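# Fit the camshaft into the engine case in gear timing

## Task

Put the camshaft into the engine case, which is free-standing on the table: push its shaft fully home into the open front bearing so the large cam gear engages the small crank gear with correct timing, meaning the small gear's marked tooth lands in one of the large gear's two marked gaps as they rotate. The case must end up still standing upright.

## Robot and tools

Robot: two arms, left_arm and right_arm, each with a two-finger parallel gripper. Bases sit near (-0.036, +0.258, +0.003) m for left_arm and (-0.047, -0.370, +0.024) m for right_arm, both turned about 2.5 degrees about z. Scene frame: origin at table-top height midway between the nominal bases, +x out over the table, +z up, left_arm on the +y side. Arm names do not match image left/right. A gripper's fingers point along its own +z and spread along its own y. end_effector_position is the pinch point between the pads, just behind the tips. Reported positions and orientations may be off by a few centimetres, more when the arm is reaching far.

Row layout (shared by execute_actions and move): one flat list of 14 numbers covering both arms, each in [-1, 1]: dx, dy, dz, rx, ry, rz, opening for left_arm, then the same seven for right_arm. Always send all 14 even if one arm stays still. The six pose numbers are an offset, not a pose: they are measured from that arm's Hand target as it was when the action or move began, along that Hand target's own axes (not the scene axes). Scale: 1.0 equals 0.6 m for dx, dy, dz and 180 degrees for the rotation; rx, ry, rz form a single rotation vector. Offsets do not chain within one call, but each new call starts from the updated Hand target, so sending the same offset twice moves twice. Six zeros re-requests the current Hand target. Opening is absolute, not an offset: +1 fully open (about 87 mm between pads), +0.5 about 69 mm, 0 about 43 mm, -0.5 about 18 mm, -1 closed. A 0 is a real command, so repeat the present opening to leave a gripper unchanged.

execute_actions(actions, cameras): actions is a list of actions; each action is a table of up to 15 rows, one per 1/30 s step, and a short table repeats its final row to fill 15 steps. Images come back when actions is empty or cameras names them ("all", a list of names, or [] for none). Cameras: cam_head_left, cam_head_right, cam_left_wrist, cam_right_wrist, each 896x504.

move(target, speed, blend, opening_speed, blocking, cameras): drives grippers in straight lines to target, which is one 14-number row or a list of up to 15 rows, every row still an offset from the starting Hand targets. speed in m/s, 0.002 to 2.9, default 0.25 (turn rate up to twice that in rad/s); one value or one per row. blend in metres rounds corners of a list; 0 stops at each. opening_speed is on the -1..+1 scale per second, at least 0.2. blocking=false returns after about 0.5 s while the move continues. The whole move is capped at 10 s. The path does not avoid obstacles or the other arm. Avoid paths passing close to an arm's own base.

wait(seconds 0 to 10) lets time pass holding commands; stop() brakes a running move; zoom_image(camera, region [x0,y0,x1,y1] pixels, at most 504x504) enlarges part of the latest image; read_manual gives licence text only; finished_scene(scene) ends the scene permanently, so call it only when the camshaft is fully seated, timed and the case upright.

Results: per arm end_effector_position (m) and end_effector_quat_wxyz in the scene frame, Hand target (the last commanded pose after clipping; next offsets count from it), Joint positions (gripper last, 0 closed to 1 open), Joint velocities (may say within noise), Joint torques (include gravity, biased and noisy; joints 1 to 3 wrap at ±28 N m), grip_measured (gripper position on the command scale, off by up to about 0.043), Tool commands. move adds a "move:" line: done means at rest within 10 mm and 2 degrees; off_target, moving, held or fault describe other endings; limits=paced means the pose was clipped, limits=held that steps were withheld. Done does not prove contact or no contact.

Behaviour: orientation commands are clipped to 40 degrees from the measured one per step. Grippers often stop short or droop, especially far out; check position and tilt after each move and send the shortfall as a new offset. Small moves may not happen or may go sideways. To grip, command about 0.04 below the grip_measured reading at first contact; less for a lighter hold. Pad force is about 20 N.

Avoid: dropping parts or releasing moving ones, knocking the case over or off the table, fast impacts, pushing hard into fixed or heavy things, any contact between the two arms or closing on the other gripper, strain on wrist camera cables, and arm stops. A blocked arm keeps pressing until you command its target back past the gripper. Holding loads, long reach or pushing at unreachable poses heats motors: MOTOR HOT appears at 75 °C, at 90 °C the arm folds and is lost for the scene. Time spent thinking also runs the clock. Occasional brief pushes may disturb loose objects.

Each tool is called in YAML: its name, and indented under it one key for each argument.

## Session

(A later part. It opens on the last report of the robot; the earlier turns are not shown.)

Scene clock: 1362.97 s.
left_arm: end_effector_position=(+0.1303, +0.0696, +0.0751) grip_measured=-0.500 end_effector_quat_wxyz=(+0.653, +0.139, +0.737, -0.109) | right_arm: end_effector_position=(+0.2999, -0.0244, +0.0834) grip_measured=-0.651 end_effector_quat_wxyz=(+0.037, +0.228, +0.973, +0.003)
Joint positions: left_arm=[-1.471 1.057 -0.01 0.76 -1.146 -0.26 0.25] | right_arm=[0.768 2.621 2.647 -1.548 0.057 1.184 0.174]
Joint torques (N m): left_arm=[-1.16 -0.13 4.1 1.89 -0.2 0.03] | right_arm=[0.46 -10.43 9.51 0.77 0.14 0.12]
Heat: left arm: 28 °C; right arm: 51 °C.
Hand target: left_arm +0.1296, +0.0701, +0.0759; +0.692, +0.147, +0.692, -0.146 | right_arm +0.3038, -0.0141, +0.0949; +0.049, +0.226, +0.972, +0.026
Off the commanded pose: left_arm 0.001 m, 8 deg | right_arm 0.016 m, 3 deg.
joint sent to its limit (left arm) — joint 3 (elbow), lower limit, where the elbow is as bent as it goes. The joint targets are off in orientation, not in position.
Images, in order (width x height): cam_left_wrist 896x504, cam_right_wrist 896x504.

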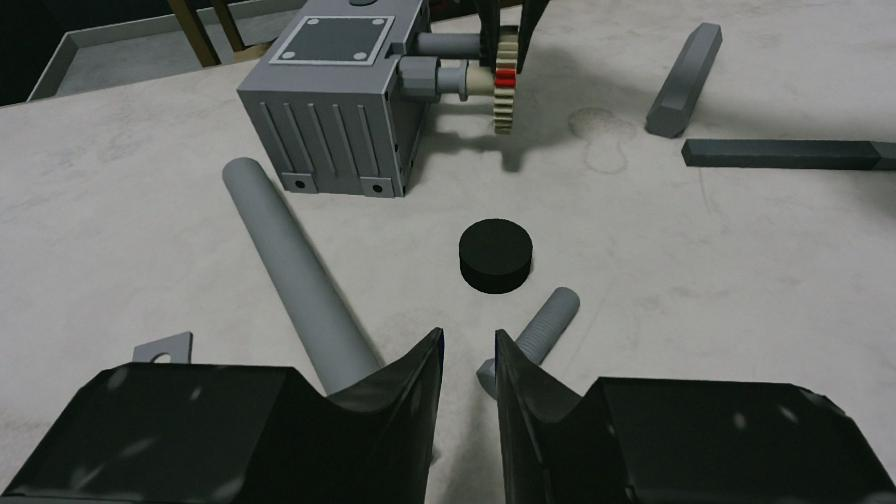

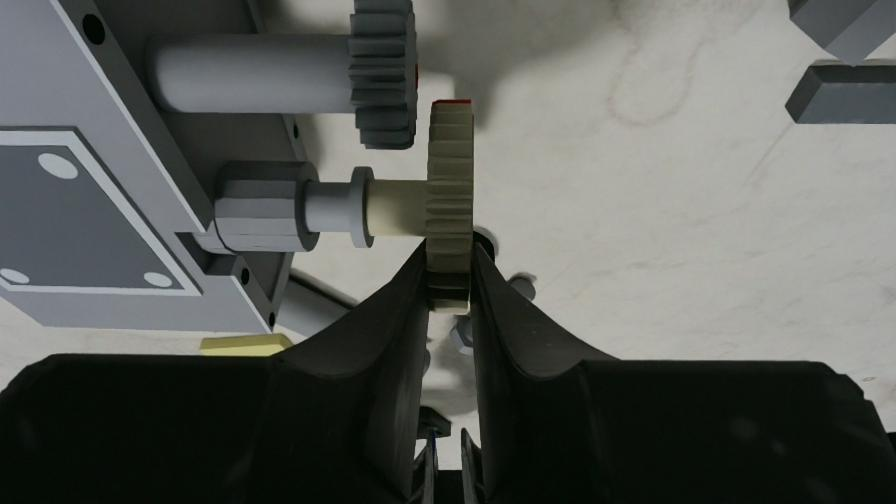

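execute_actions:
  actions:
    - [[0,0,0,0,0,0,-0.5,0.003,0.004,0,0.006,0,0.004,-0.8],[0,0,0,0,0,0,-0.5,0.003,0.004,0,0.006,0,0.004,-0.8],[0,0,0,0,0,0,-0.5,0.003,0.004,0,0.006,0,0.004,-0.8],[0,0,0,0,0,0,-0.5,0,0.005,0.004,-0.006,0,0.004,-0.8],[0,0,0,0,0,0,-0.5,0,0.005,0.004,-0.006,0,0.004,-0.8],[0,0,0,0,0,0,-0.5,0,0.005,0.004,-0.006,0,0.004,-0.8],[0,0,0,0,0,0,-0.5,-0.003,0.006,0,0.006,0,-0.004,-0.8],[0,0,0,0,0,0,-0.5,-0.003,0.006,0,0.006,0,-0.004,-0.8],[0,0,0,0,0,0,-0.5,-0.003,0.006,0,0.006,0,-0.004,-0.8],[0,0,0,0,0,0,-0.5,0,0.007,-0.004,-0.006,0,0.004,-0.8],[0,0,0,0,0,0,-0.5,0,0.007,-0.004,-0.006,0,0.004,-0.8],[0,0,0,0,0,0,-0.5,0,0.007,-0.004,-0.006,0,0.004,-0.8],[0,0,0,0,0,0,-0.5,0,0.007,0,0,0,0,-0.8]]
  cameras: ["cam_right_wrist","cam_left_wrist"]

zoom_image:
  camera: "cam_left_wrist"
  region: [400, 10, 560, 150]

zoom_image:
  camera: "cam_right_wrist"
  region: [250, 0, 490, 280]

Scene clock: 1378.03 s.
left_arm: end_effector_position=(+0.1303, +0.0696, +0.0751) grip_measured=-0.500 end_effector_quat_wxyz=(+0.653, +0.139, +0.737, -0.109) | right_arm: end_effector_position=(+0.3007, -0.0219, +0.0835) grip_measured=-0.651 end_effector_quat_wxyz=(+0.038, +0.227, +0.973, +0.002)
Joint positions: left_arm=[-1.471 1.057 -0.01 0.76 -1.146 -0.26 0.25] | right_arm=[0.771 2.669 2.742 -1.596 0.059 1.187 0.174]
Joint torques (N m): left_arm=[-1.17 -0.14 4.08 1.9 -0.21 0.03] | right_arm=[0.55 -10.5 9.37 0.86 0.11 0.12]
Heat: left arm: 29 °C; right arm: 54 °C.
Hand target: left_arm +0.1296, +0.0701, +0.0759; +0.692, +0.147, +0.692, -0.146 | right_arm +0.3056, -0.0104, +0.0952; +0.049, +0.226, +0.973, +0.026
Off the commanded pose: left_arm 0.001 m, 8 deg | right_arm 0.017 m, 3 deg.
joint read past its limit (right arm) — joint 4 (wrist pitch), lower limit.
joint sent to its limit (left arm) — joint 3 (elbow), lower limit, where the elbow is as bent as it goes. The joint targets are off in orientation, not in position.
joint sent to its limit (right arm) — joint 4 (wrist pitch), lower limit. The joint targets still meet the commanded pose.
Images, in order (width x height): cam_left_wrist 896x504, cam_right_wrist 896x504.

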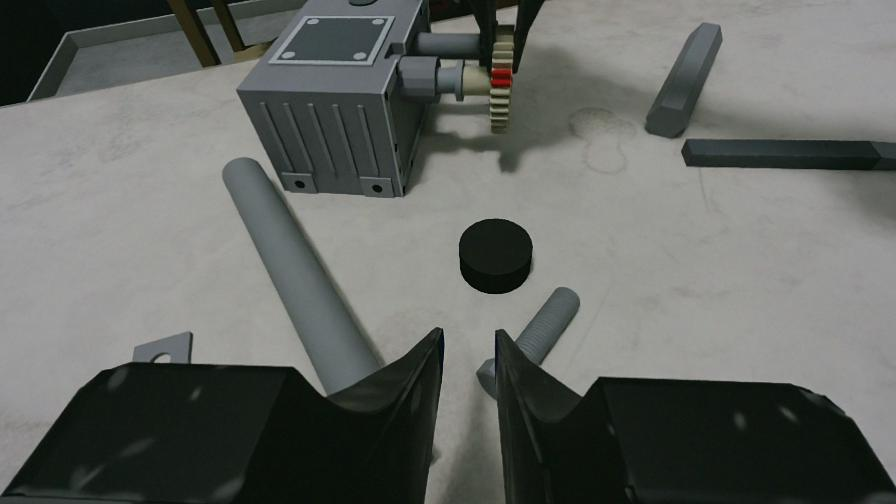

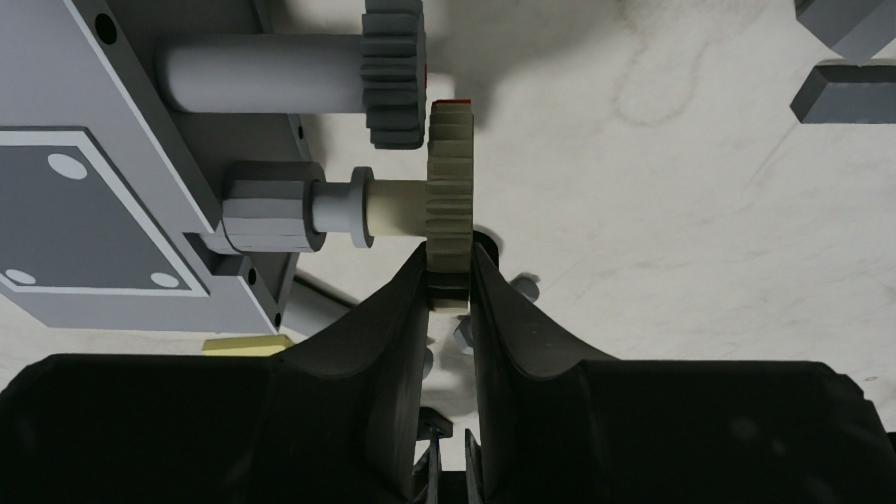

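Scaled by 3.150 from the camera's 896x504 image, which has a finer 1280x720 frame.

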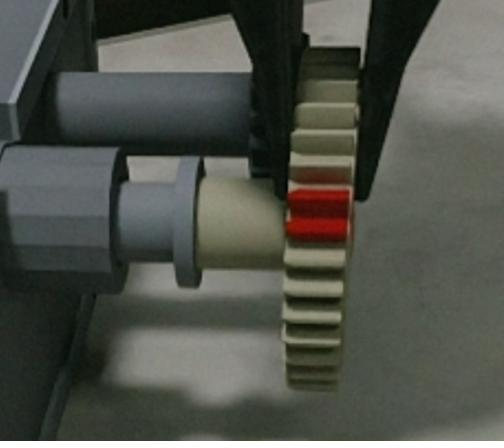

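Scaled by 1.800 from the camera's 896x504 image, which has a finer 1280x720 frame.

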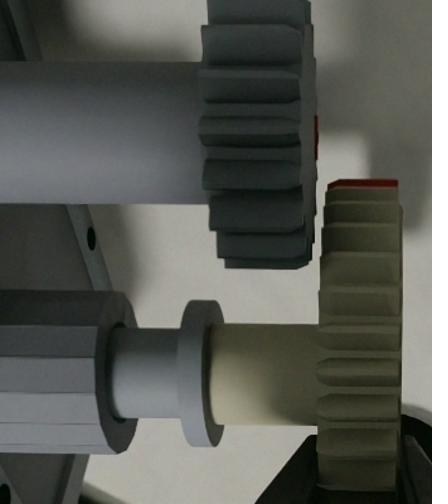

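move:
  target:
    - [0,0,0,0,0,0,-0.5,0,-0.014,0,0,0,0,-0.8]
    - [0,0,0,0,0,0,-0.5,0,-0.014,0,0,0,0,-0.5]
  speed: 0.04
  opening_speed: 0.3
  cameras: ["cam_right_wrist","cam_left_wrist"]

zoom_image:
  camera: "cam_left_wrist"
  region: [400, 10, 560, 150]

Scene clock: 1396.90 s.
left_arm: end_effector_position=(+0.1303, +0.0696, +0.0751) grip_measured=-0.500 end_effector_quat_wxyz=(+0.653, +0.139, +0.737, -0.109) | right_arm: end_effector_position=(+0.3011, -0.0208, +0.0809) grip_measured=-0.500 end_effector_quat_wxyz=(+0.041, +0.227, +0.973, +0.010)
Joint positions: left_arm=[-1.471 1.057 -0.01 0.76 -1.146 -0.26 0.25] | right_arm=[0.771 2.609 2.612 -1.511 0.056 1.187 0.25]
Joint torques (N m): left_arm=[-1.18 -0.17 4.1 1.91 -0.21 0.03] | right_arm=[-0.08 -12.74 4.75 0.86 0.14 0.03]
Heat: left arm: 29 °C; right arm: 51 °C.
Hand target: left_arm +0.1296, +0.0701, +0.0759; +0.692, +0.147, +0.692, -0.146 | right_arm +0.3019, -0.0178, +0.0946; +0.049, +0.226, +0.973, +0.026
Off the commanded pose: left_arm 0.001 m, 8 deg | right_arm 0.014 m, 2 deg.
joint sent to its limit (left arm) — joint 3 (elbow), lower limit, where the elbow is as bent as it goes. The joint targets are off in orientation, not in position.
move: off_target (left_arm, right_arm); target 2's new opening was sent with right_arm's hand 0.013 m and 2 deg from that target
Images, in order (width x height): cam_left_wrist 896x504, cam_right_wrist 896x504.

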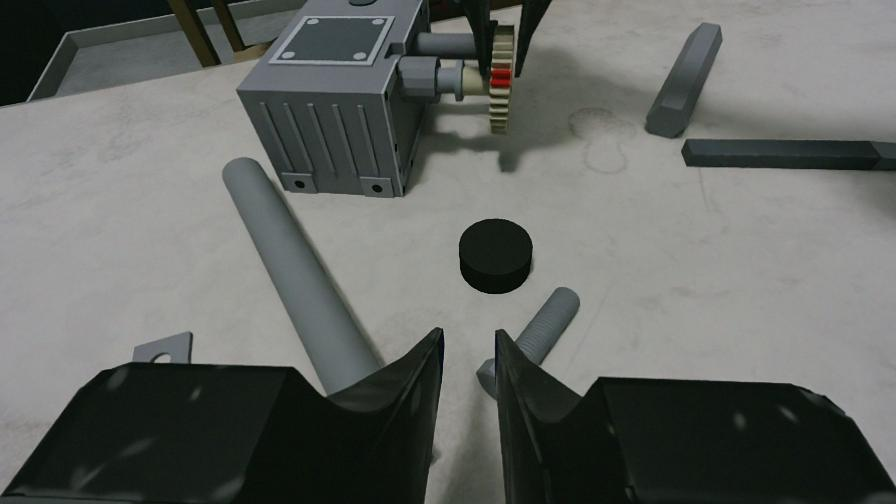

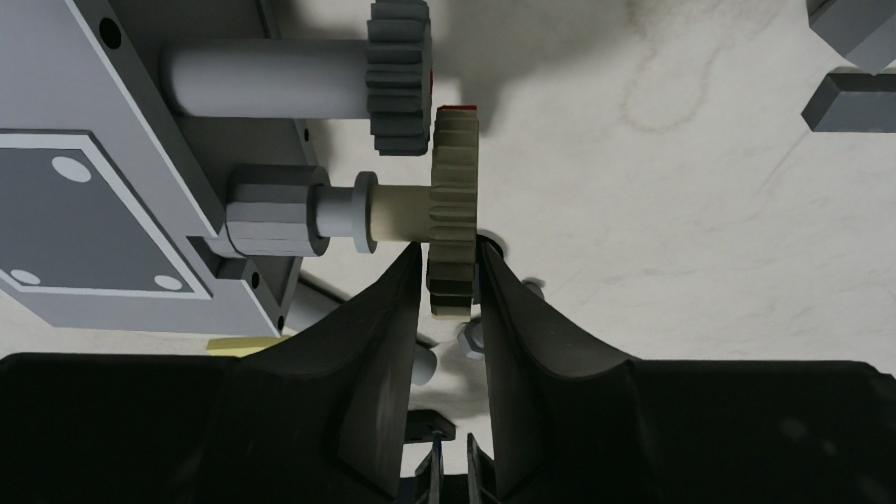

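Scaled by 3.150 from the camera's 896x504 image, which has a finer 1280x720 frame.

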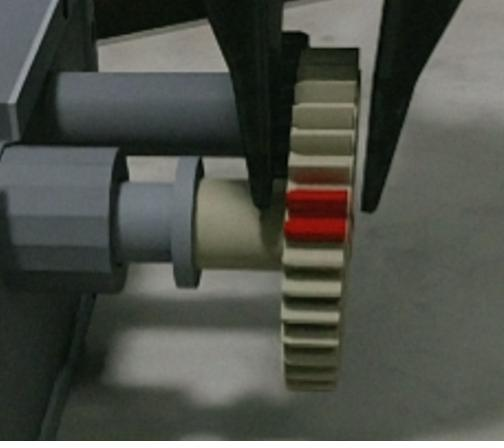

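move:
  target:
    - [0,0,0,0,0,0,-0.5,0.01,0,0,0,-0.1,0,-0.5]
    - [0,0,0,0,0,0,-0.5,0.02,0,0.004,0,-0.2,0,-0.5]
  blend: [0.01,0]
  speed: 0.08
  cameras: ["cam_right_wrist","cam_left_wrist"]

zoom_image:
  camera: "cam_left_wrist"
  region: [400, 10, 560, 150]

Scene clock: 1408.60 s.
left_arm: end_effector_position=(+0.1303, +0.0696, +0.0751) grip_measured=-0.500 end_effector_quat_wxyz=(+0.653, +0.139, +0.737, -0.109) | right_arm: end_effector_position=(+0.2899, -0.0170, +0.0724) grip_measured=-0.500 end_effector_quat_wxyz=(+0.332, +0.212, +0.917, -0.068)
Joint positions: left_arm=[-1.471 1.057 -0.01 0.76 -1.146 -0.26 0.25] | right_arm=[1.013 2.349 2.037 -1.119 0.68 1.376 0.25]
Joint torques (N m): left_arm=[-1.18 -0.13 4.11 1.9 -0.2 0.03] | right_arm=[0.55 -12.64 4.97 1 0.6 0.22]
Heat: left arm: 29 °C; right arm: 55 °C.
Hand target: left_arm +0.1296, +0.0701, +0.0759; +0.692, +0.147, +0.692, -0.146 | right_arm +0.2914, -0.0125, +0.0912; +0.347, +0.223, +0.910, -0.046
Off the commanded pose: left_arm 0.001 m, 8 deg | right_arm 0.019 m, 3 deg.
joint sent to its limit (left arm) — joint 3 (elbow), lower limit, where the elbow is as bent as it goes. The joint targets are off in orientation, not in position.
move: off_target (left_arm, right_arm)
Images, in order (width x height): cam_left_wrist 896x504, cam_right_wrist 896x504.

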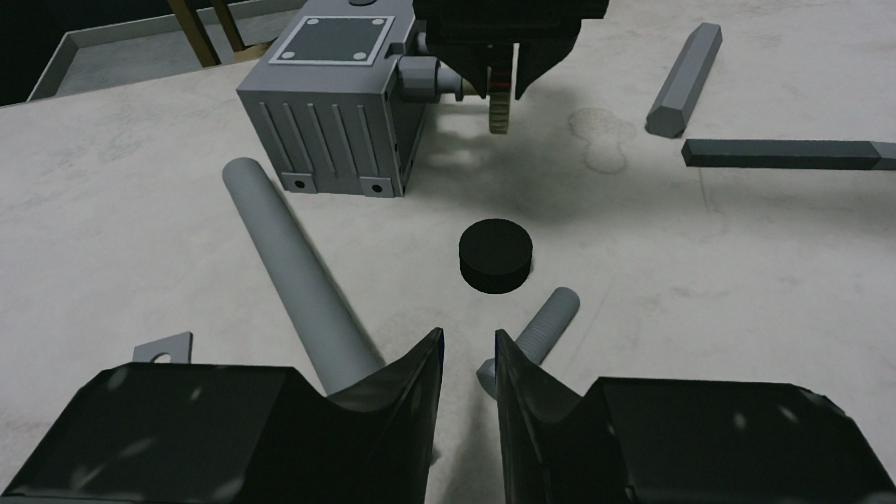

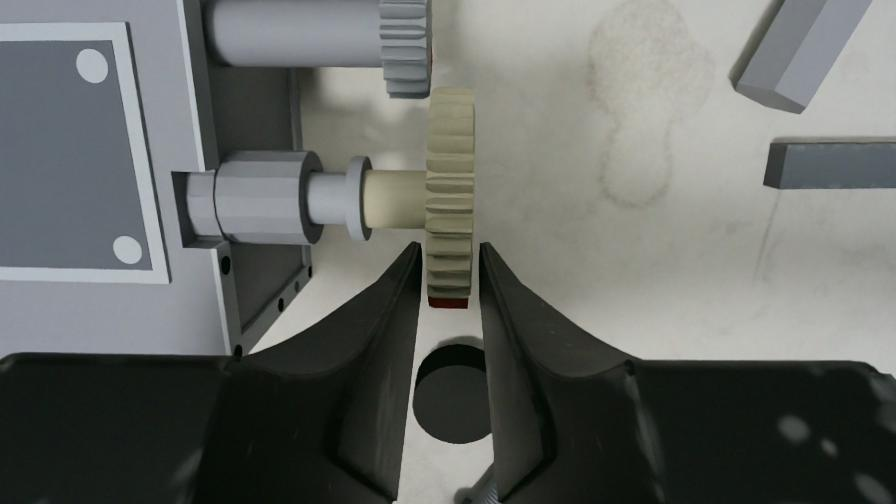

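Scaled by 3.150 from the camera's 896x504 image, which has a finer 1280x720 frame.

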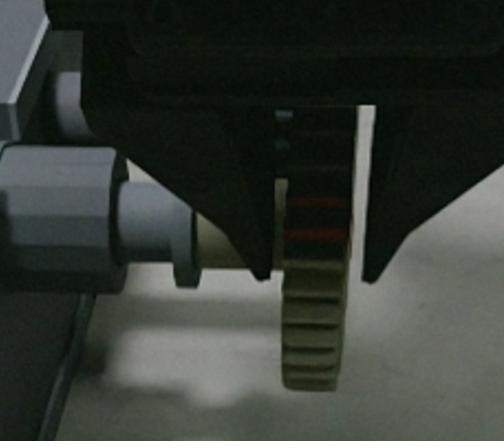

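move:
  target: [0,0,0,0,0,0,-0.5,0,0,0,0,0,0,-0.8]
  opening_speed: 0.3
  cameras: ["cam_right_wrist","cam_left_wrist"]

zoom_image:
  camera: "cam_right_wrist"
  region: [280, 0, 520, 320]

Scene clock: 1416.27 s.
left_arm: end_effector_position=(+0.1303, +0.0696, +0.0751) grip_measured=-0.500 end_effector_quat_wxyz=(+0.653, +0.139, +0.737, -0.109) | right_arm: end_effector_position=(+0.2902, -0.0169, +0.0725) grip_measured=-0.651 end_effector_quat_wxyz=(+0.333, +0.213, +0.916, -0.068)
Joint positions: left_arm=[-1.471 1.057 -0.01 0.76 -1.146 -0.26 0.25] | right_arm=[1.013 2.349 2.037 -1.118 0.681 1.377 0.175]
Joint torques (N m): left_arm=[-1.16 -0.12 4.1 1.9 -0.21 0.03] | right_arm=[0.5 -12.62 5.07 1.01 0.59 0.2]
Heat: left arm: 29 °C; right arm: 54 °C.
Hand target: left_arm +0.1296, +0.0701, +0.0759; +0.692, +0.147, +0.692, -0.146 | right_arm +0.2914, -0.0125, +0.0912; +0.347, +0.223, +0.910, -0.045
Off the commanded pose: left_arm 0.001 m, 8 deg | right_arm 0.019 m, 3 deg.
joint sent to its limit (left arm) — joint 3 (elbow), lower limit, where the elbow is as bent as it goes. The joint targets are off in orientation, not in position.
move: off_target (left_arm, right_arm)
Images, in order (width x height): cam_left_wrist 896x504, cam_right_wrist 896x504.

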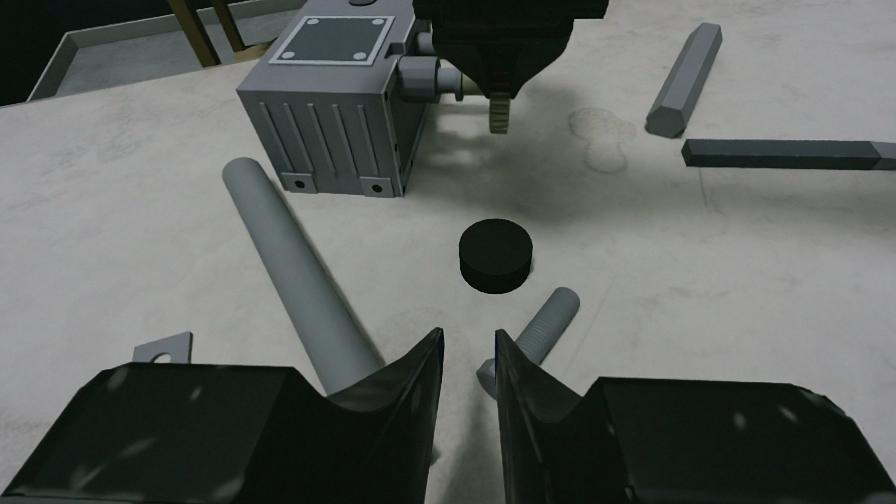

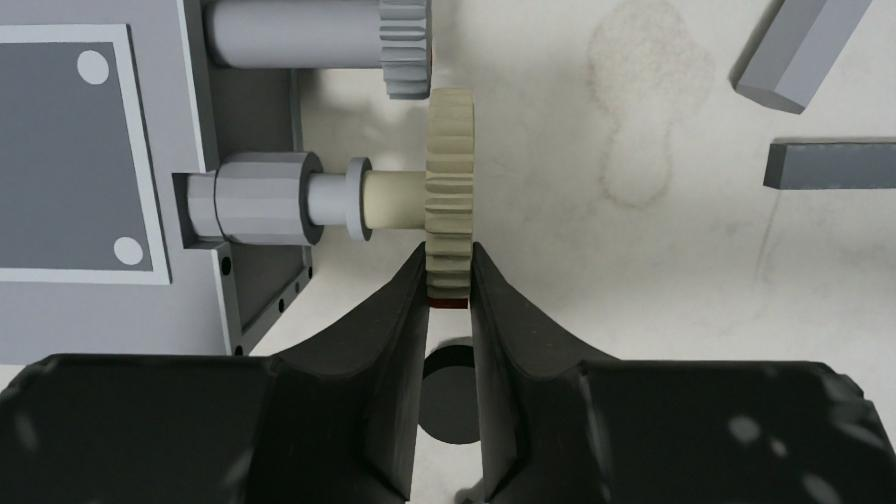

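Scaled by 1.575 from the camera's 896x504 image, which has a finer 1280x720 frame.

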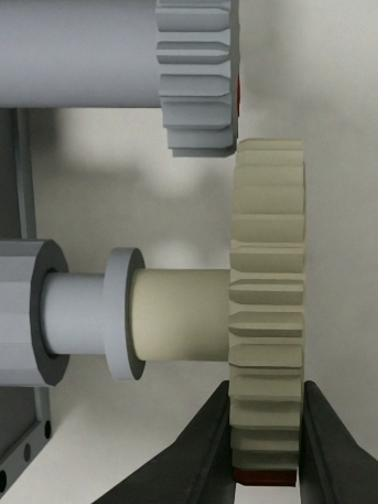

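execute_actions:
  actions:
    - [[0,0,0,0,0,0,-0.5,0.001,0.01,0,0,-0.014,0,-0.8]]
    - [[0,0,0,0,0,0,-0.5,0.003,0.004,0,0.006,0,0.004,-0.8],[0,0,0,0,0,0,-0.5,0.003,0.004,0,0.006,0,0.004,-0.8],[0,0,0,0,0,0,-0.5,0.003,0.004,0,0.006,0,0.004,-0.8],[0,0,0,0,0,0,-0.5,0,0.005,0.004,-0.006,0,0.004,-0.8],[0,0,0,0,0,0,-0.5,0,0.005,0.004,-0.006,0,0.004,-0.8],[0,0,0,0,0,0,-0.5,0,0.005,0.004,-0.006,0,0.004,-0.8],[0,0,0,0,0,0,-0.5,-0.003,0.006,0,0.006,0,-0.004,-0.8],[0,0,0,0,0,0,-0.5,-0.003,0.006,0,0.006,0,-0.004,-0.8],[0,0,0,0,0,0,-0.5,-0.003,0.006,0,0.006,0,-0.004,-0.8],[0,0,0,0,0,0,-0.5,0,0.007,-0.004,-0.006,0,0.004,-0.8],[0,0,0,0,0,0,-0.5,0,0.007,-0.004,-0.006,0,0.004,-0.8],[0,0,0,0,0,0,-0.5,0,0.007,-0.004,-0.006,0,0.004,-0.8],[0,0,0,0,0,0,-0.5,0,0.007,0,0,0,0,-0.8]]
  cameras: ["cam_right_wrist","cam_left_wrist"]

zoom_image:
  camera: "cam_right_wrist"
  region: [280, 0, 520, 320]

Scene clock: 1436.83 s.
left_arm: end_effector_position=(+0.1303, +0.0696, +0.0751) grip_measured=-0.500 end_effector_quat_wxyz=(+0.653, +0.139, +0.737, -0.109) | right_arm: end_effector_position=(+0.2888, -0.0144, +0.0725) grip_measured=-0.651 end_effector_quat_wxyz=(+0.345, +0.213, +0.911, -0.076)
Joint positions: left_arm=[-1.471 1.057 -0.01 0.76 -1.146 -0.26 0.25] | right_arm=[1.029 2.371 2.066 -1.146 0.714 1.401 0.175]
Joint torques (N m): left_arm=[-1.17 -0.14 4.1 1.89 -0.21 0.03] | right_arm=[0.7 -10.85 8.59 0.98 0.74 0.14]
Heat: left arm: 29 °C; right arm: 54 °C.
Hand target: left_arm +0.1296, +0.0701, +0.0759; +0.692, +0.147, +0.692, -0.146 | right_arm +0.2955, -0.0032, +0.0915; +0.367, +0.222, +0.902, -0.050
Off the commanded pose: left_arm 0.001 m, 8 deg | right_arm 0.023 m, 4 deg.
joint sent to its limit (left arm) — joint 3 (elbow), lower limit, where the elbow is as bent as it goes. The joint targets are off in orientation, not in position.
Images, in order (width x height): cam_left_wrist 896x504, cam_right_wrist 896x504.

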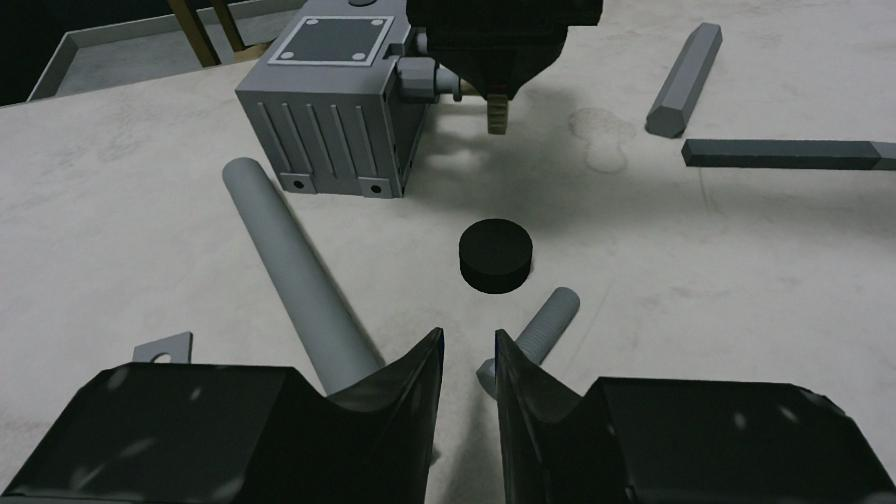

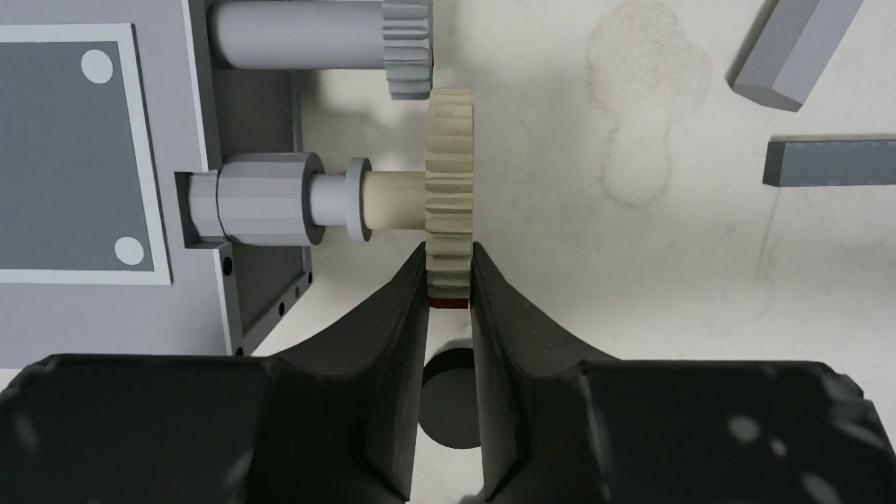

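Scaled by 1.575 from the camera's 896x504 image, which has a finer 1280x720 frame.

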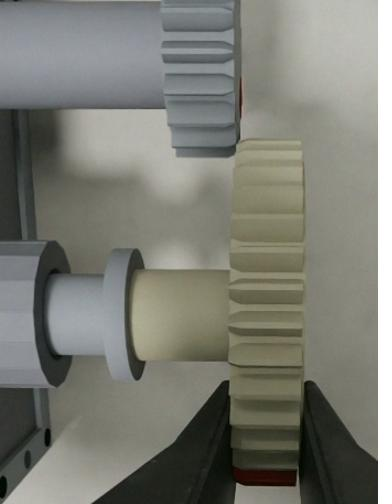

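execute_actions:
  actions:
    - [[0,0,0,0,0,0,-0.5,0.003,0.004,0,0.006,0.012,0.004,-0.8],[0,0,0,0,0,0,-0.5,0.003,0.004,0,0.006,0.012,0.004,-0.8],[0,0,0,0,0,0,-0.5,0.003,0.004,0,0.006,0.012,0.004,-0.8],[0,0,0,0,0,0,-0.5,0,0.005,0.004,-0.006,0,0.004,-0.8],[0,0,0,0,0,0,-0.5,0,0.005,0.004,-0.006,0,0.004,-0.8],[0,0,0,0,0,0,-0.5,0,0.005,0.004,-0.006,0,0.004,-0.8],[0,0,0,0,0,0,-0.5,-0.003,0.006,0,0.006,-0.015,-0.004,-0.8],[0,0,0,0,0,0,-0.5,-0.003,0.006,0,0.006,-0.015,-0.004,-0.8],[0,0,0,0,0,0,-0.5,-0.003,0.006,0,0.006,-0.015,-0.004,-0.8],[0,0,0,0,0,0,-0.5,0,0.007,-0.004,-0.006,-0.02,0.004,-0.8],[0,0,0,0,0,0,-0.5,0,0.007,-0.004,-0.006,-0.02,0.004,-0.8],[0,0,0,0,0,0,-0.5,0,0.007,-0.004,-0.006,-0.02,0.004,-0.8],[0,0,0,0,0,0,-0.5,0,0.007,0,0,-0.006,0,-0.8]]
  cameras: ["cam_right_wrist","cam_left_wrist"]

zoom_image:
  camera: "cam_right_wrist"
  region: [280, 0, 520, 320]

Scene clock: 1446.63 s.
left_arm: end_effector_position=(+0.1303, +0.0696, +0.0751) grip_measured=-0.500 end_effector_quat_wxyz=(+0.653, +0.139, +0.737, -0.109) | right_arm: end_effector_position=(+0.2887, -0.0107, +0.0718) grip_measured=-0.651 end_effector_quat_wxyz=(+0.360, +0.211, +0.905, -0.082)
Joint positions: left_arm=[-1.471 1.057 -0.01 0.76 -1.146 -0.26 0.25] | right_arm=[1.045 2.394 2.092 -1.162 0.751 1.42 0.175]
Joint torques (N m): left_arm=[-1.18 -0.14 4.1 1.9 -0.2 0.03] | right_arm=[-0.06 -11.04 9.26 0.99 0.61 0]
Heat: left arm: 29 °C; right arm: 54 °C.
Hand target: left_arm +0.1296, +0.0701, +0.0759; +0.692, +0.147, +0.692, -0.146 | right_arm +0.2975, +0.0005, +0.0918; +0.376, +0.222, +0.898, -0.053
Off the commanded pose: left_arm 0.001 m, 8 deg | right_arm 0.025 m, 4 deg.
joint sent to its limit (left arm) — joint 3 (elbow), lower limit, where the elbow is as bent as it goes. The joint targets are off in orientation, not in position.
Images, in order (width x height): cam_left_wrist 896x504, cam_right_wrist 896x504.

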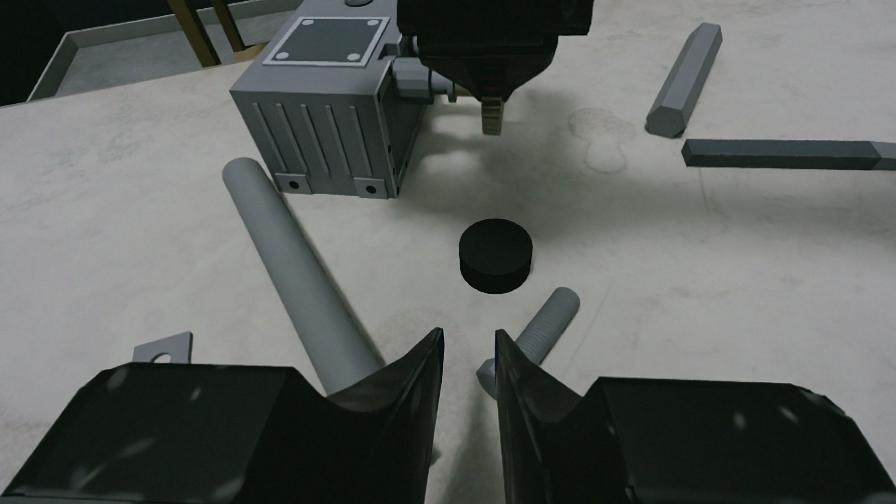

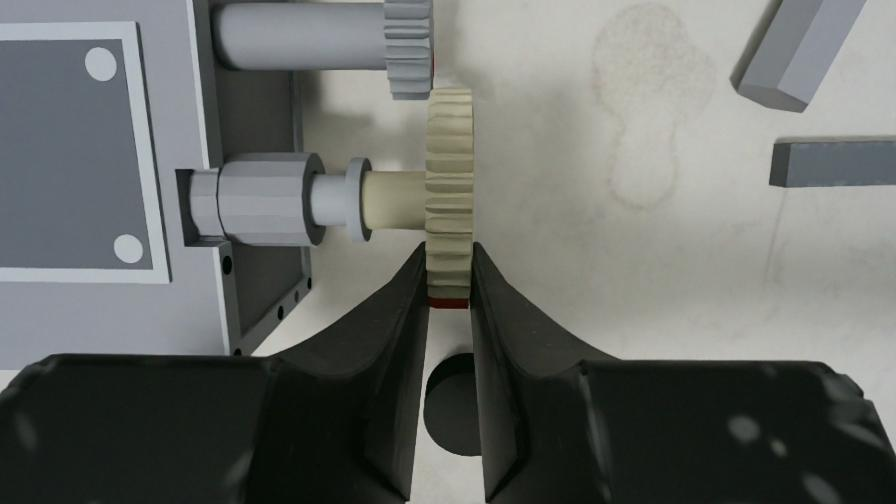

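Scaled by 1.575 from the camera's 896x504 image, which has a finer 1280x720 frame.

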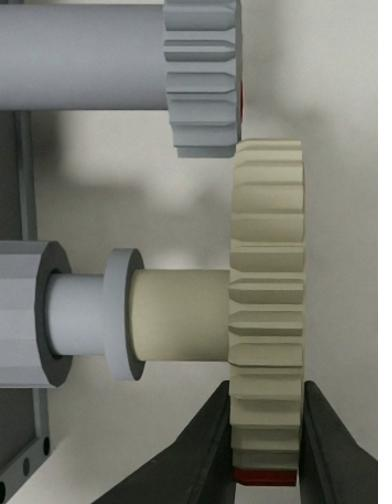

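execute_actions:
  actions:
    - [[0,0,0,0,0,0,-0.5,0,-0.01,0,0,0,0,-0.8]]
    - [[0,0,0,0,0,0,-0.5,0,0.002,0,0,-0.012,0,-0.8],[0,0,0,0,0,0,-0.5,0,0.004,0,0,-0.012,0,-0.8]]
    - [[0,0,0,0,0,0,-0.5,0,0.002,0,0,-0.01,0,-0.8],[0,0,0,0,0,0,-0.5,0,0.004,0,0,-0.01,0,-0.8]]
  cameras: ["cam_right_wrist"]

zoom_image:
  camera: "cam_right_wrist"
  region: [280, 0, 520, 320]

Scene clock: 1460.57 s.
left_arm: end_effector_position=(+0.1303, +0.0696, +0.0751) grip_measured=-0.500 end_effector_quat_wxyz=(+0.653, +0.139, +0.737, -0.109) | right_arm: end_effector_position=(+0.2886, -0.0094, +0.0728) grip_measured=-0.651 end_effector_quat_wxyz=(+0.367, +0.212, +0.902, -0.080)
Joint positions: left_arm=[-1.471 1.057 -0.01 0.76 -1.146 -0.26 0.25] | right_arm=[1.051 2.39 2.084 -1.153 0.764 1.427 0.175]
Joint torques (N m): left_arm=[-1.16 -0.14 4.12 1.91 -0.2 0.04] | right_arm=[1.22 -10.92 7.09 1.07 1.13 0.18]
Heat: left arm: 29 °C; right arm: 53 °C.
Hand target: left_arm +0.1296, +0.0701, +0.0759; +0.692, +0.147, +0.692, -0.146 | right_arm +0.2968, -0.0005, +0.0917; +0.407, +0.220, +0.885, -0.060
Off the commanded pose: left_arm 0.001 m, 8 deg | right_arm 0.022 m, 5 deg.
joint sent to its limit (left arm) — joint 3 (elbow), lower limit, where the elbow is as bent as it goes. The joint targets are off in orientation, not in position.
Images, in order (width x height): cam_right_wrist 896x504.

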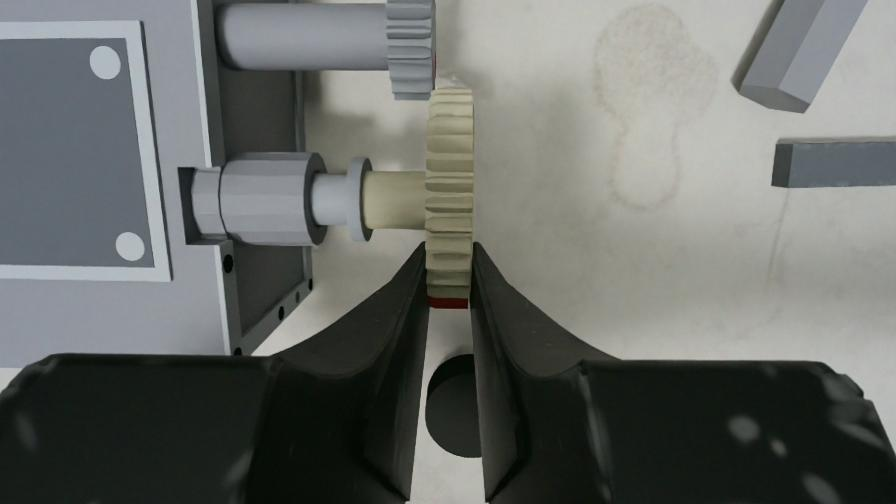

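Scaled by 1.575 from the camera's 896x504 image, which has a finer 1280x720 frame.

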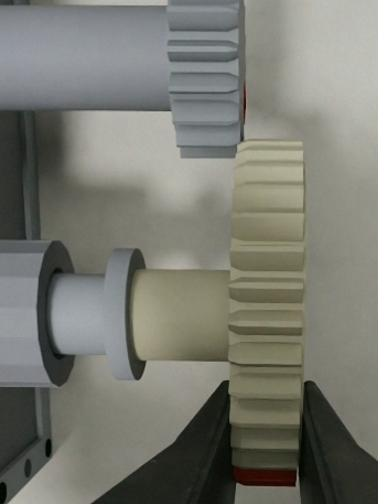

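zoom_image:
  camera: "cam_right_wrist"
  region: [380, 50, 490, 130]

Scaled by 4.582 from the camera's 896x504 image, which has a finer 1280x720 frame.

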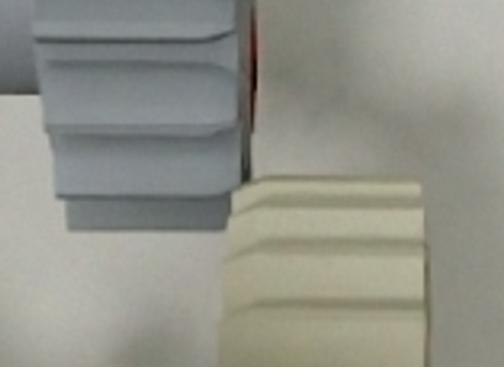

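execute_actions:
  actions:
    - [[0,0,0,0,0,0,-0.5,0,0.004,0,0,0.012,0,-0.8],[0,0,0,0,0,0,-0.5,0,0.006,0,0,0.024,0,-0.8],[0,0,0,0,0,0,-0.5,0,0.006,0,0,0.036,0,-0.8],[0,0,0,0,0,0,-0.5,0,0.006,0,0,0.05,0,-0.8]]
  cameras: ["cam_right_wrist"]

zoom_image:
  camera: "cam_right_wrist"
  region: [380, 50, 490, 130]

Scene clock: 1475.17 s.
left_arm: end_effector_position=(+0.1303, +0.0696, +0.0751) grip_measured=-0.500 end_effector_quat_wxyz=(+0.653, +0.139, +0.737, -0.109) | right_arm: end_effector_position=(+0.2883, -0.0085, +0.0729) grip_measured=-0.651 end_effector_quat_wxyz=(+0.323, +0.215, +0.919, -0.071)
Joint positions: left_arm=[-1.471 1.057 -0.01 0.76 -1.146 -0.26 0.25] | right_arm=[1.021 2.401 2.136 -1.19 0.667 1.4 0.175]
Joint torques (N m): left_arm=[-1.16 -0.14 4.08 1.9 -0.2 0.03] | right_arm=[-0.28 -10.35 10.62 0.92 0.52 -0.04]
Heat: left arm: 29 °C; right arm: 56 °C.
Hand target: left_arm +0.1296, +0.0701, +0.0759; +0.692, +0.147, +0.692, -0.146 | right_arm +0.2984, +0.0027, +0.0920; +0.336, +0.224, +0.914, -0.043
Off the commanded pose: left_arm 0.001 m, 8 deg | right_arm 0.024 m, 4 deg.
joint sent to its limit (left arm) — joint 3 (elbow), lower limit, where the elbow is as bent as it goes. The joint targets are off in orientation, not in position.
Images, in order (width x height): cam_right_wrist 896x504.

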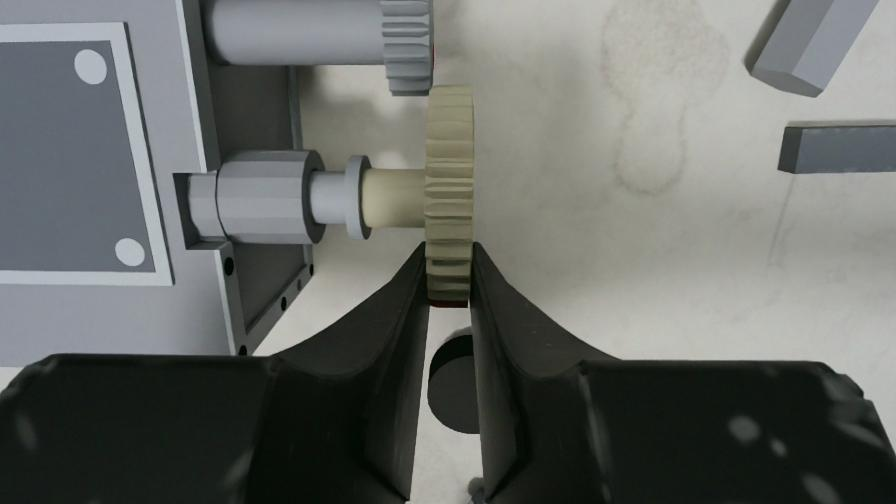

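Scaled by 4.582 from the camera's 896x504 image, which has a finer 1280x720 frame.

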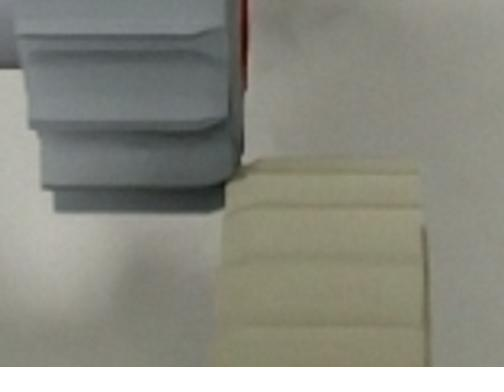

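execute_actions:
  actions:
    - [[0,0,0,0,0,0,-0.5,0,0.002,0,0.004,-0.012,0.003,-0.8],[0,0,0,0,0,0,-0.5,0,0.002,0,0.004,-0.012,0.003,-0.8],[0,0,0,0,0,0,-0.5,0,0.002,0,-0.004,-0.024,-0.003,-0.8],[0,0,0,0,0,0,-0.5,0,0.002,0,-0.004,-0.024,-0.003,-0.8],[0,0,0,0,0,0,-0.5,0,0.002,0,0.004,-0.036,0.003,-0.8],[0,0,0,0,0,0,-0.5,0,0.002,0,0.004,-0.036,0.003,-0.8],[0,0,0,0,0,0,-0.5,0,0.002,0,-0.004,-0.048,-0.003,-0.8],[0,0,0,0,0,0,-0.5,0,0.002,0,-0.004,-0.048,-0.003,-0.8],[0,0,0,0,0,0,-0.5,0,0.002,0,0.004,-0.06,0.003,-0.8],[0,0,0,0,0,0,-0.5,0,0.002,0,0,-0.06,0,-0.8]]
  cameras: ["cam_right_wrist"]

zoom_image:
  camera: "cam_right_wrist"
  region: [300, 50, 490, 240]

Scene clock: 1483.43 s.
left_arm: end_effector_position=(+0.1303, +0.0696, +0.0751) grip_measured=-0.500 end_effector_quat_wxyz=(+0.653, +0.139, +0.737, -0.109) | right_arm: end_effector_position=(+0.2877, -0.0043, +0.0750) grip_measured=-0.651 end_effector_quat_wxyz=(+0.376, +0.210, +0.899, -0.085)
Joint positions: left_arm=[-1.471 1.057 -0.01 0.76 -1.146 -0.26 0.25] | right_arm=[1.065 2.421 2.14 -1.195 0.787 1.443 0.175]
Joint torques (N m): left_arm=[-1.16 -0.14 4.1 1.9 -0.21 0.04] | right_arm=[0.95 -11.03 6.09 1.23 1.23 0.18]
Heat: left arm: 29 °C; right arm: 56 °C.
Hand target: left_arm +0.1296, +0.0701, +0.0759; +0.692, +0.147, +0.692, -0.146 | right_arm +0.2989, +0.0039, +0.0922; +0.421, +0.219, +0.878, -0.063
Off the commanded pose: left_arm 0.001 m, 8 deg | right_arm 0.022 m, 6 deg.
joint sent to its limit (left arm) — joint 3 (elbow), lower limit, where the elbow is as bent as it goes. The joint targets are off in orientation, not in position.
Images, in order (width x height): cam_right_wrist 896x504.

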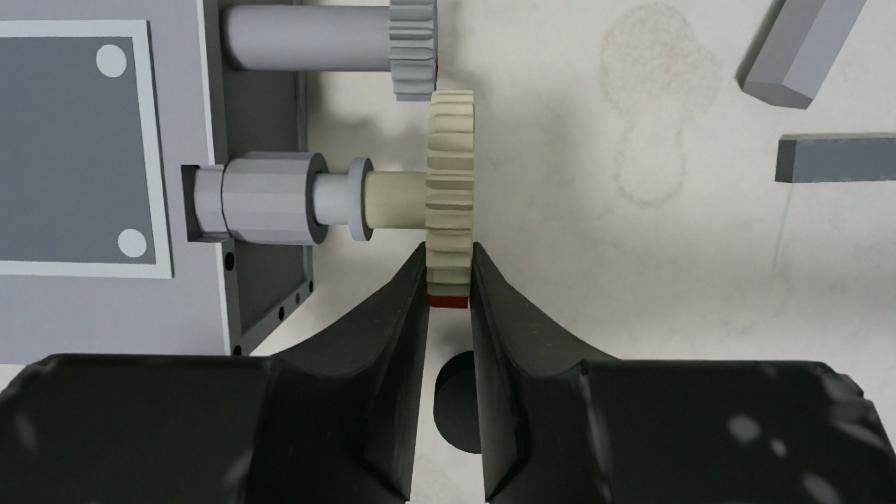

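Scaled by 2.653 from the camera's 896x504 image, which has a finer 1280x720 frame.

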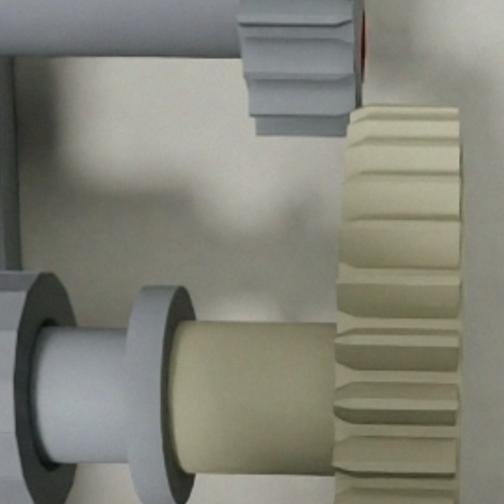

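execute_actions:
  actions:
    - [[0,0,0,0,0,0,-0.5,0,0,0,0,-0.008,0,-0.8],[0,0,0,0,0,0,-0.5,0,0.004,0,0,-0.008,0,-0.8],[0,0,0,0,0,0,-0.5,0,0.0,0,0,-0.016,0,-0.8],[0,0,0,0,0,0,-0.5,0,0.004,0,0,-0.016,0,-0.8],[0,0,0,0,0,0,-0.5,0,0,0,0,-0.024,0,-0.8],[0,0,0,0,0,0,-0.5,0,0.004,0,0,-0.024,0,-0.8]]
    - [[0,0,0,0,0,0,-0.5,0,0,0,0,-0.008,0,-0.8],[0,0,0,0,0,0,-0.5,0,0.004,0,0,-0.008,0,-0.8],[0,0,0,0,0,0,-0.5,0,0.0,0,0,-0.016,0,-0.8],[0,0,0,0,0,0,-0.5,0,0.004,0,0,-0.016,0,-0.8]]
  cameras: ["cam_right_wrist","cam_left_wrist"]

zoom_image:
  camera: "cam_right_wrist"
  region: [300, 50, 490, 240]

Scene clock: 1501.00 s.
left_arm: end_effector_position=(+0.1303, +0.0696, +0.0751) grip_measured=-0.500 end_effector_quat_wxyz=(+0.653, +0.139, +0.737, -0.109) | right_arm: end_effector_position=(+0.2894, -0.0021, +0.0733) grip_measured=-0.651 end_effector_quat_wxyz=(+0.432, +0.205, +0.873, -0.100)
Joint positions: left_arm=[-1.471 1.057 -0.01 0.76 -1.146 -0.26 0.25] | right_arm=[1.103 2.449 2.132 -1.187 0.917 1.49 0.175]
Joint torques (N m): left_arm=[-1.16 -0.17 4.11 1.9 -0.21 0.02] | right_arm=[0.84 -10.47 7.68 1.09 1.28 0.15]
Heat: left arm: 29 °C; right arm: 55 °C.
Hand target: left_arm +0.1296, +0.0701, +0.0759; +0.692, +0.147, +0.692, -0.146 | right_arm +0.3011, +0.0080, +0.0924; +0.475, +0.214, +0.850, -0.077
Off the commanded pose: left_arm 0.001 m, 8 deg | right_arm 0.025 m, 6 deg.
joint sent to its limit (left arm) — joint 3 (elbow), lower limit, where the elbow is as bent as it goes. The joint targets are off in orientation, not in position.
Images, in order (width x height): cam_left_wrist 896x504, cam_right_wrist 896x504.

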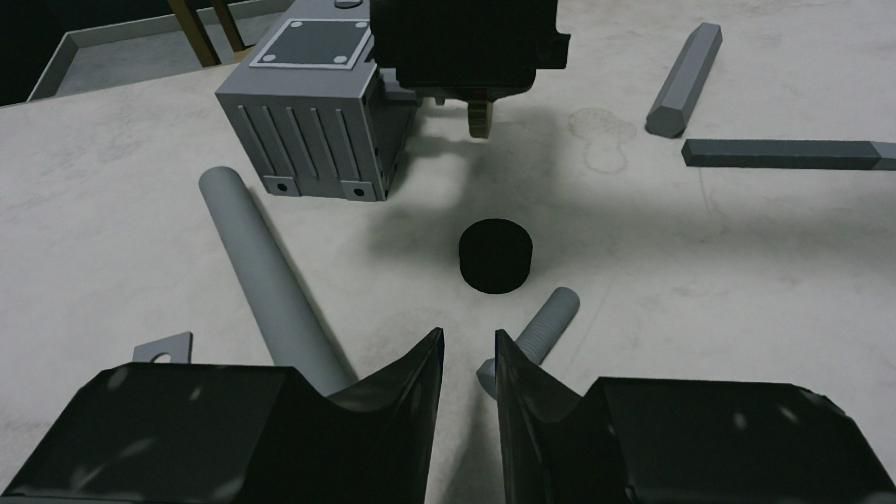

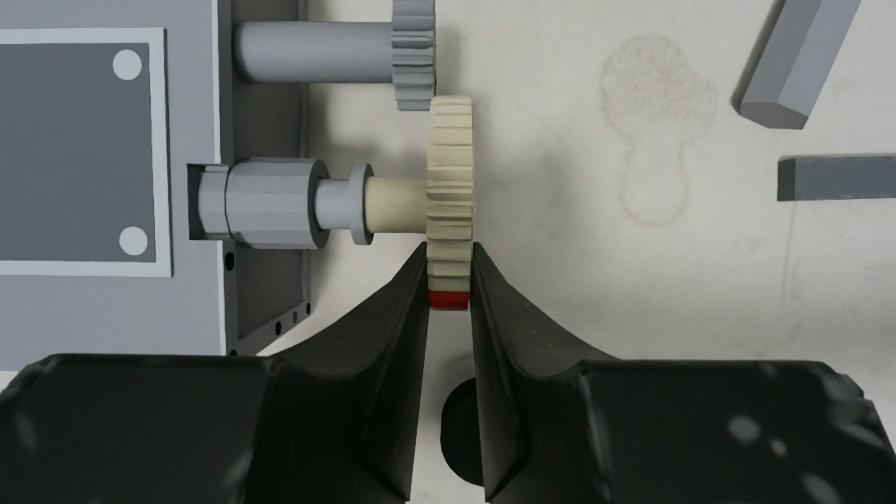

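Scaled by 2.653 from the camera's 896x504 image, which has a finer 1280x720 frame.

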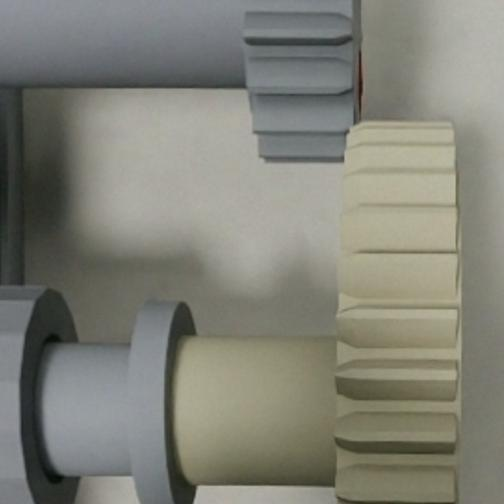

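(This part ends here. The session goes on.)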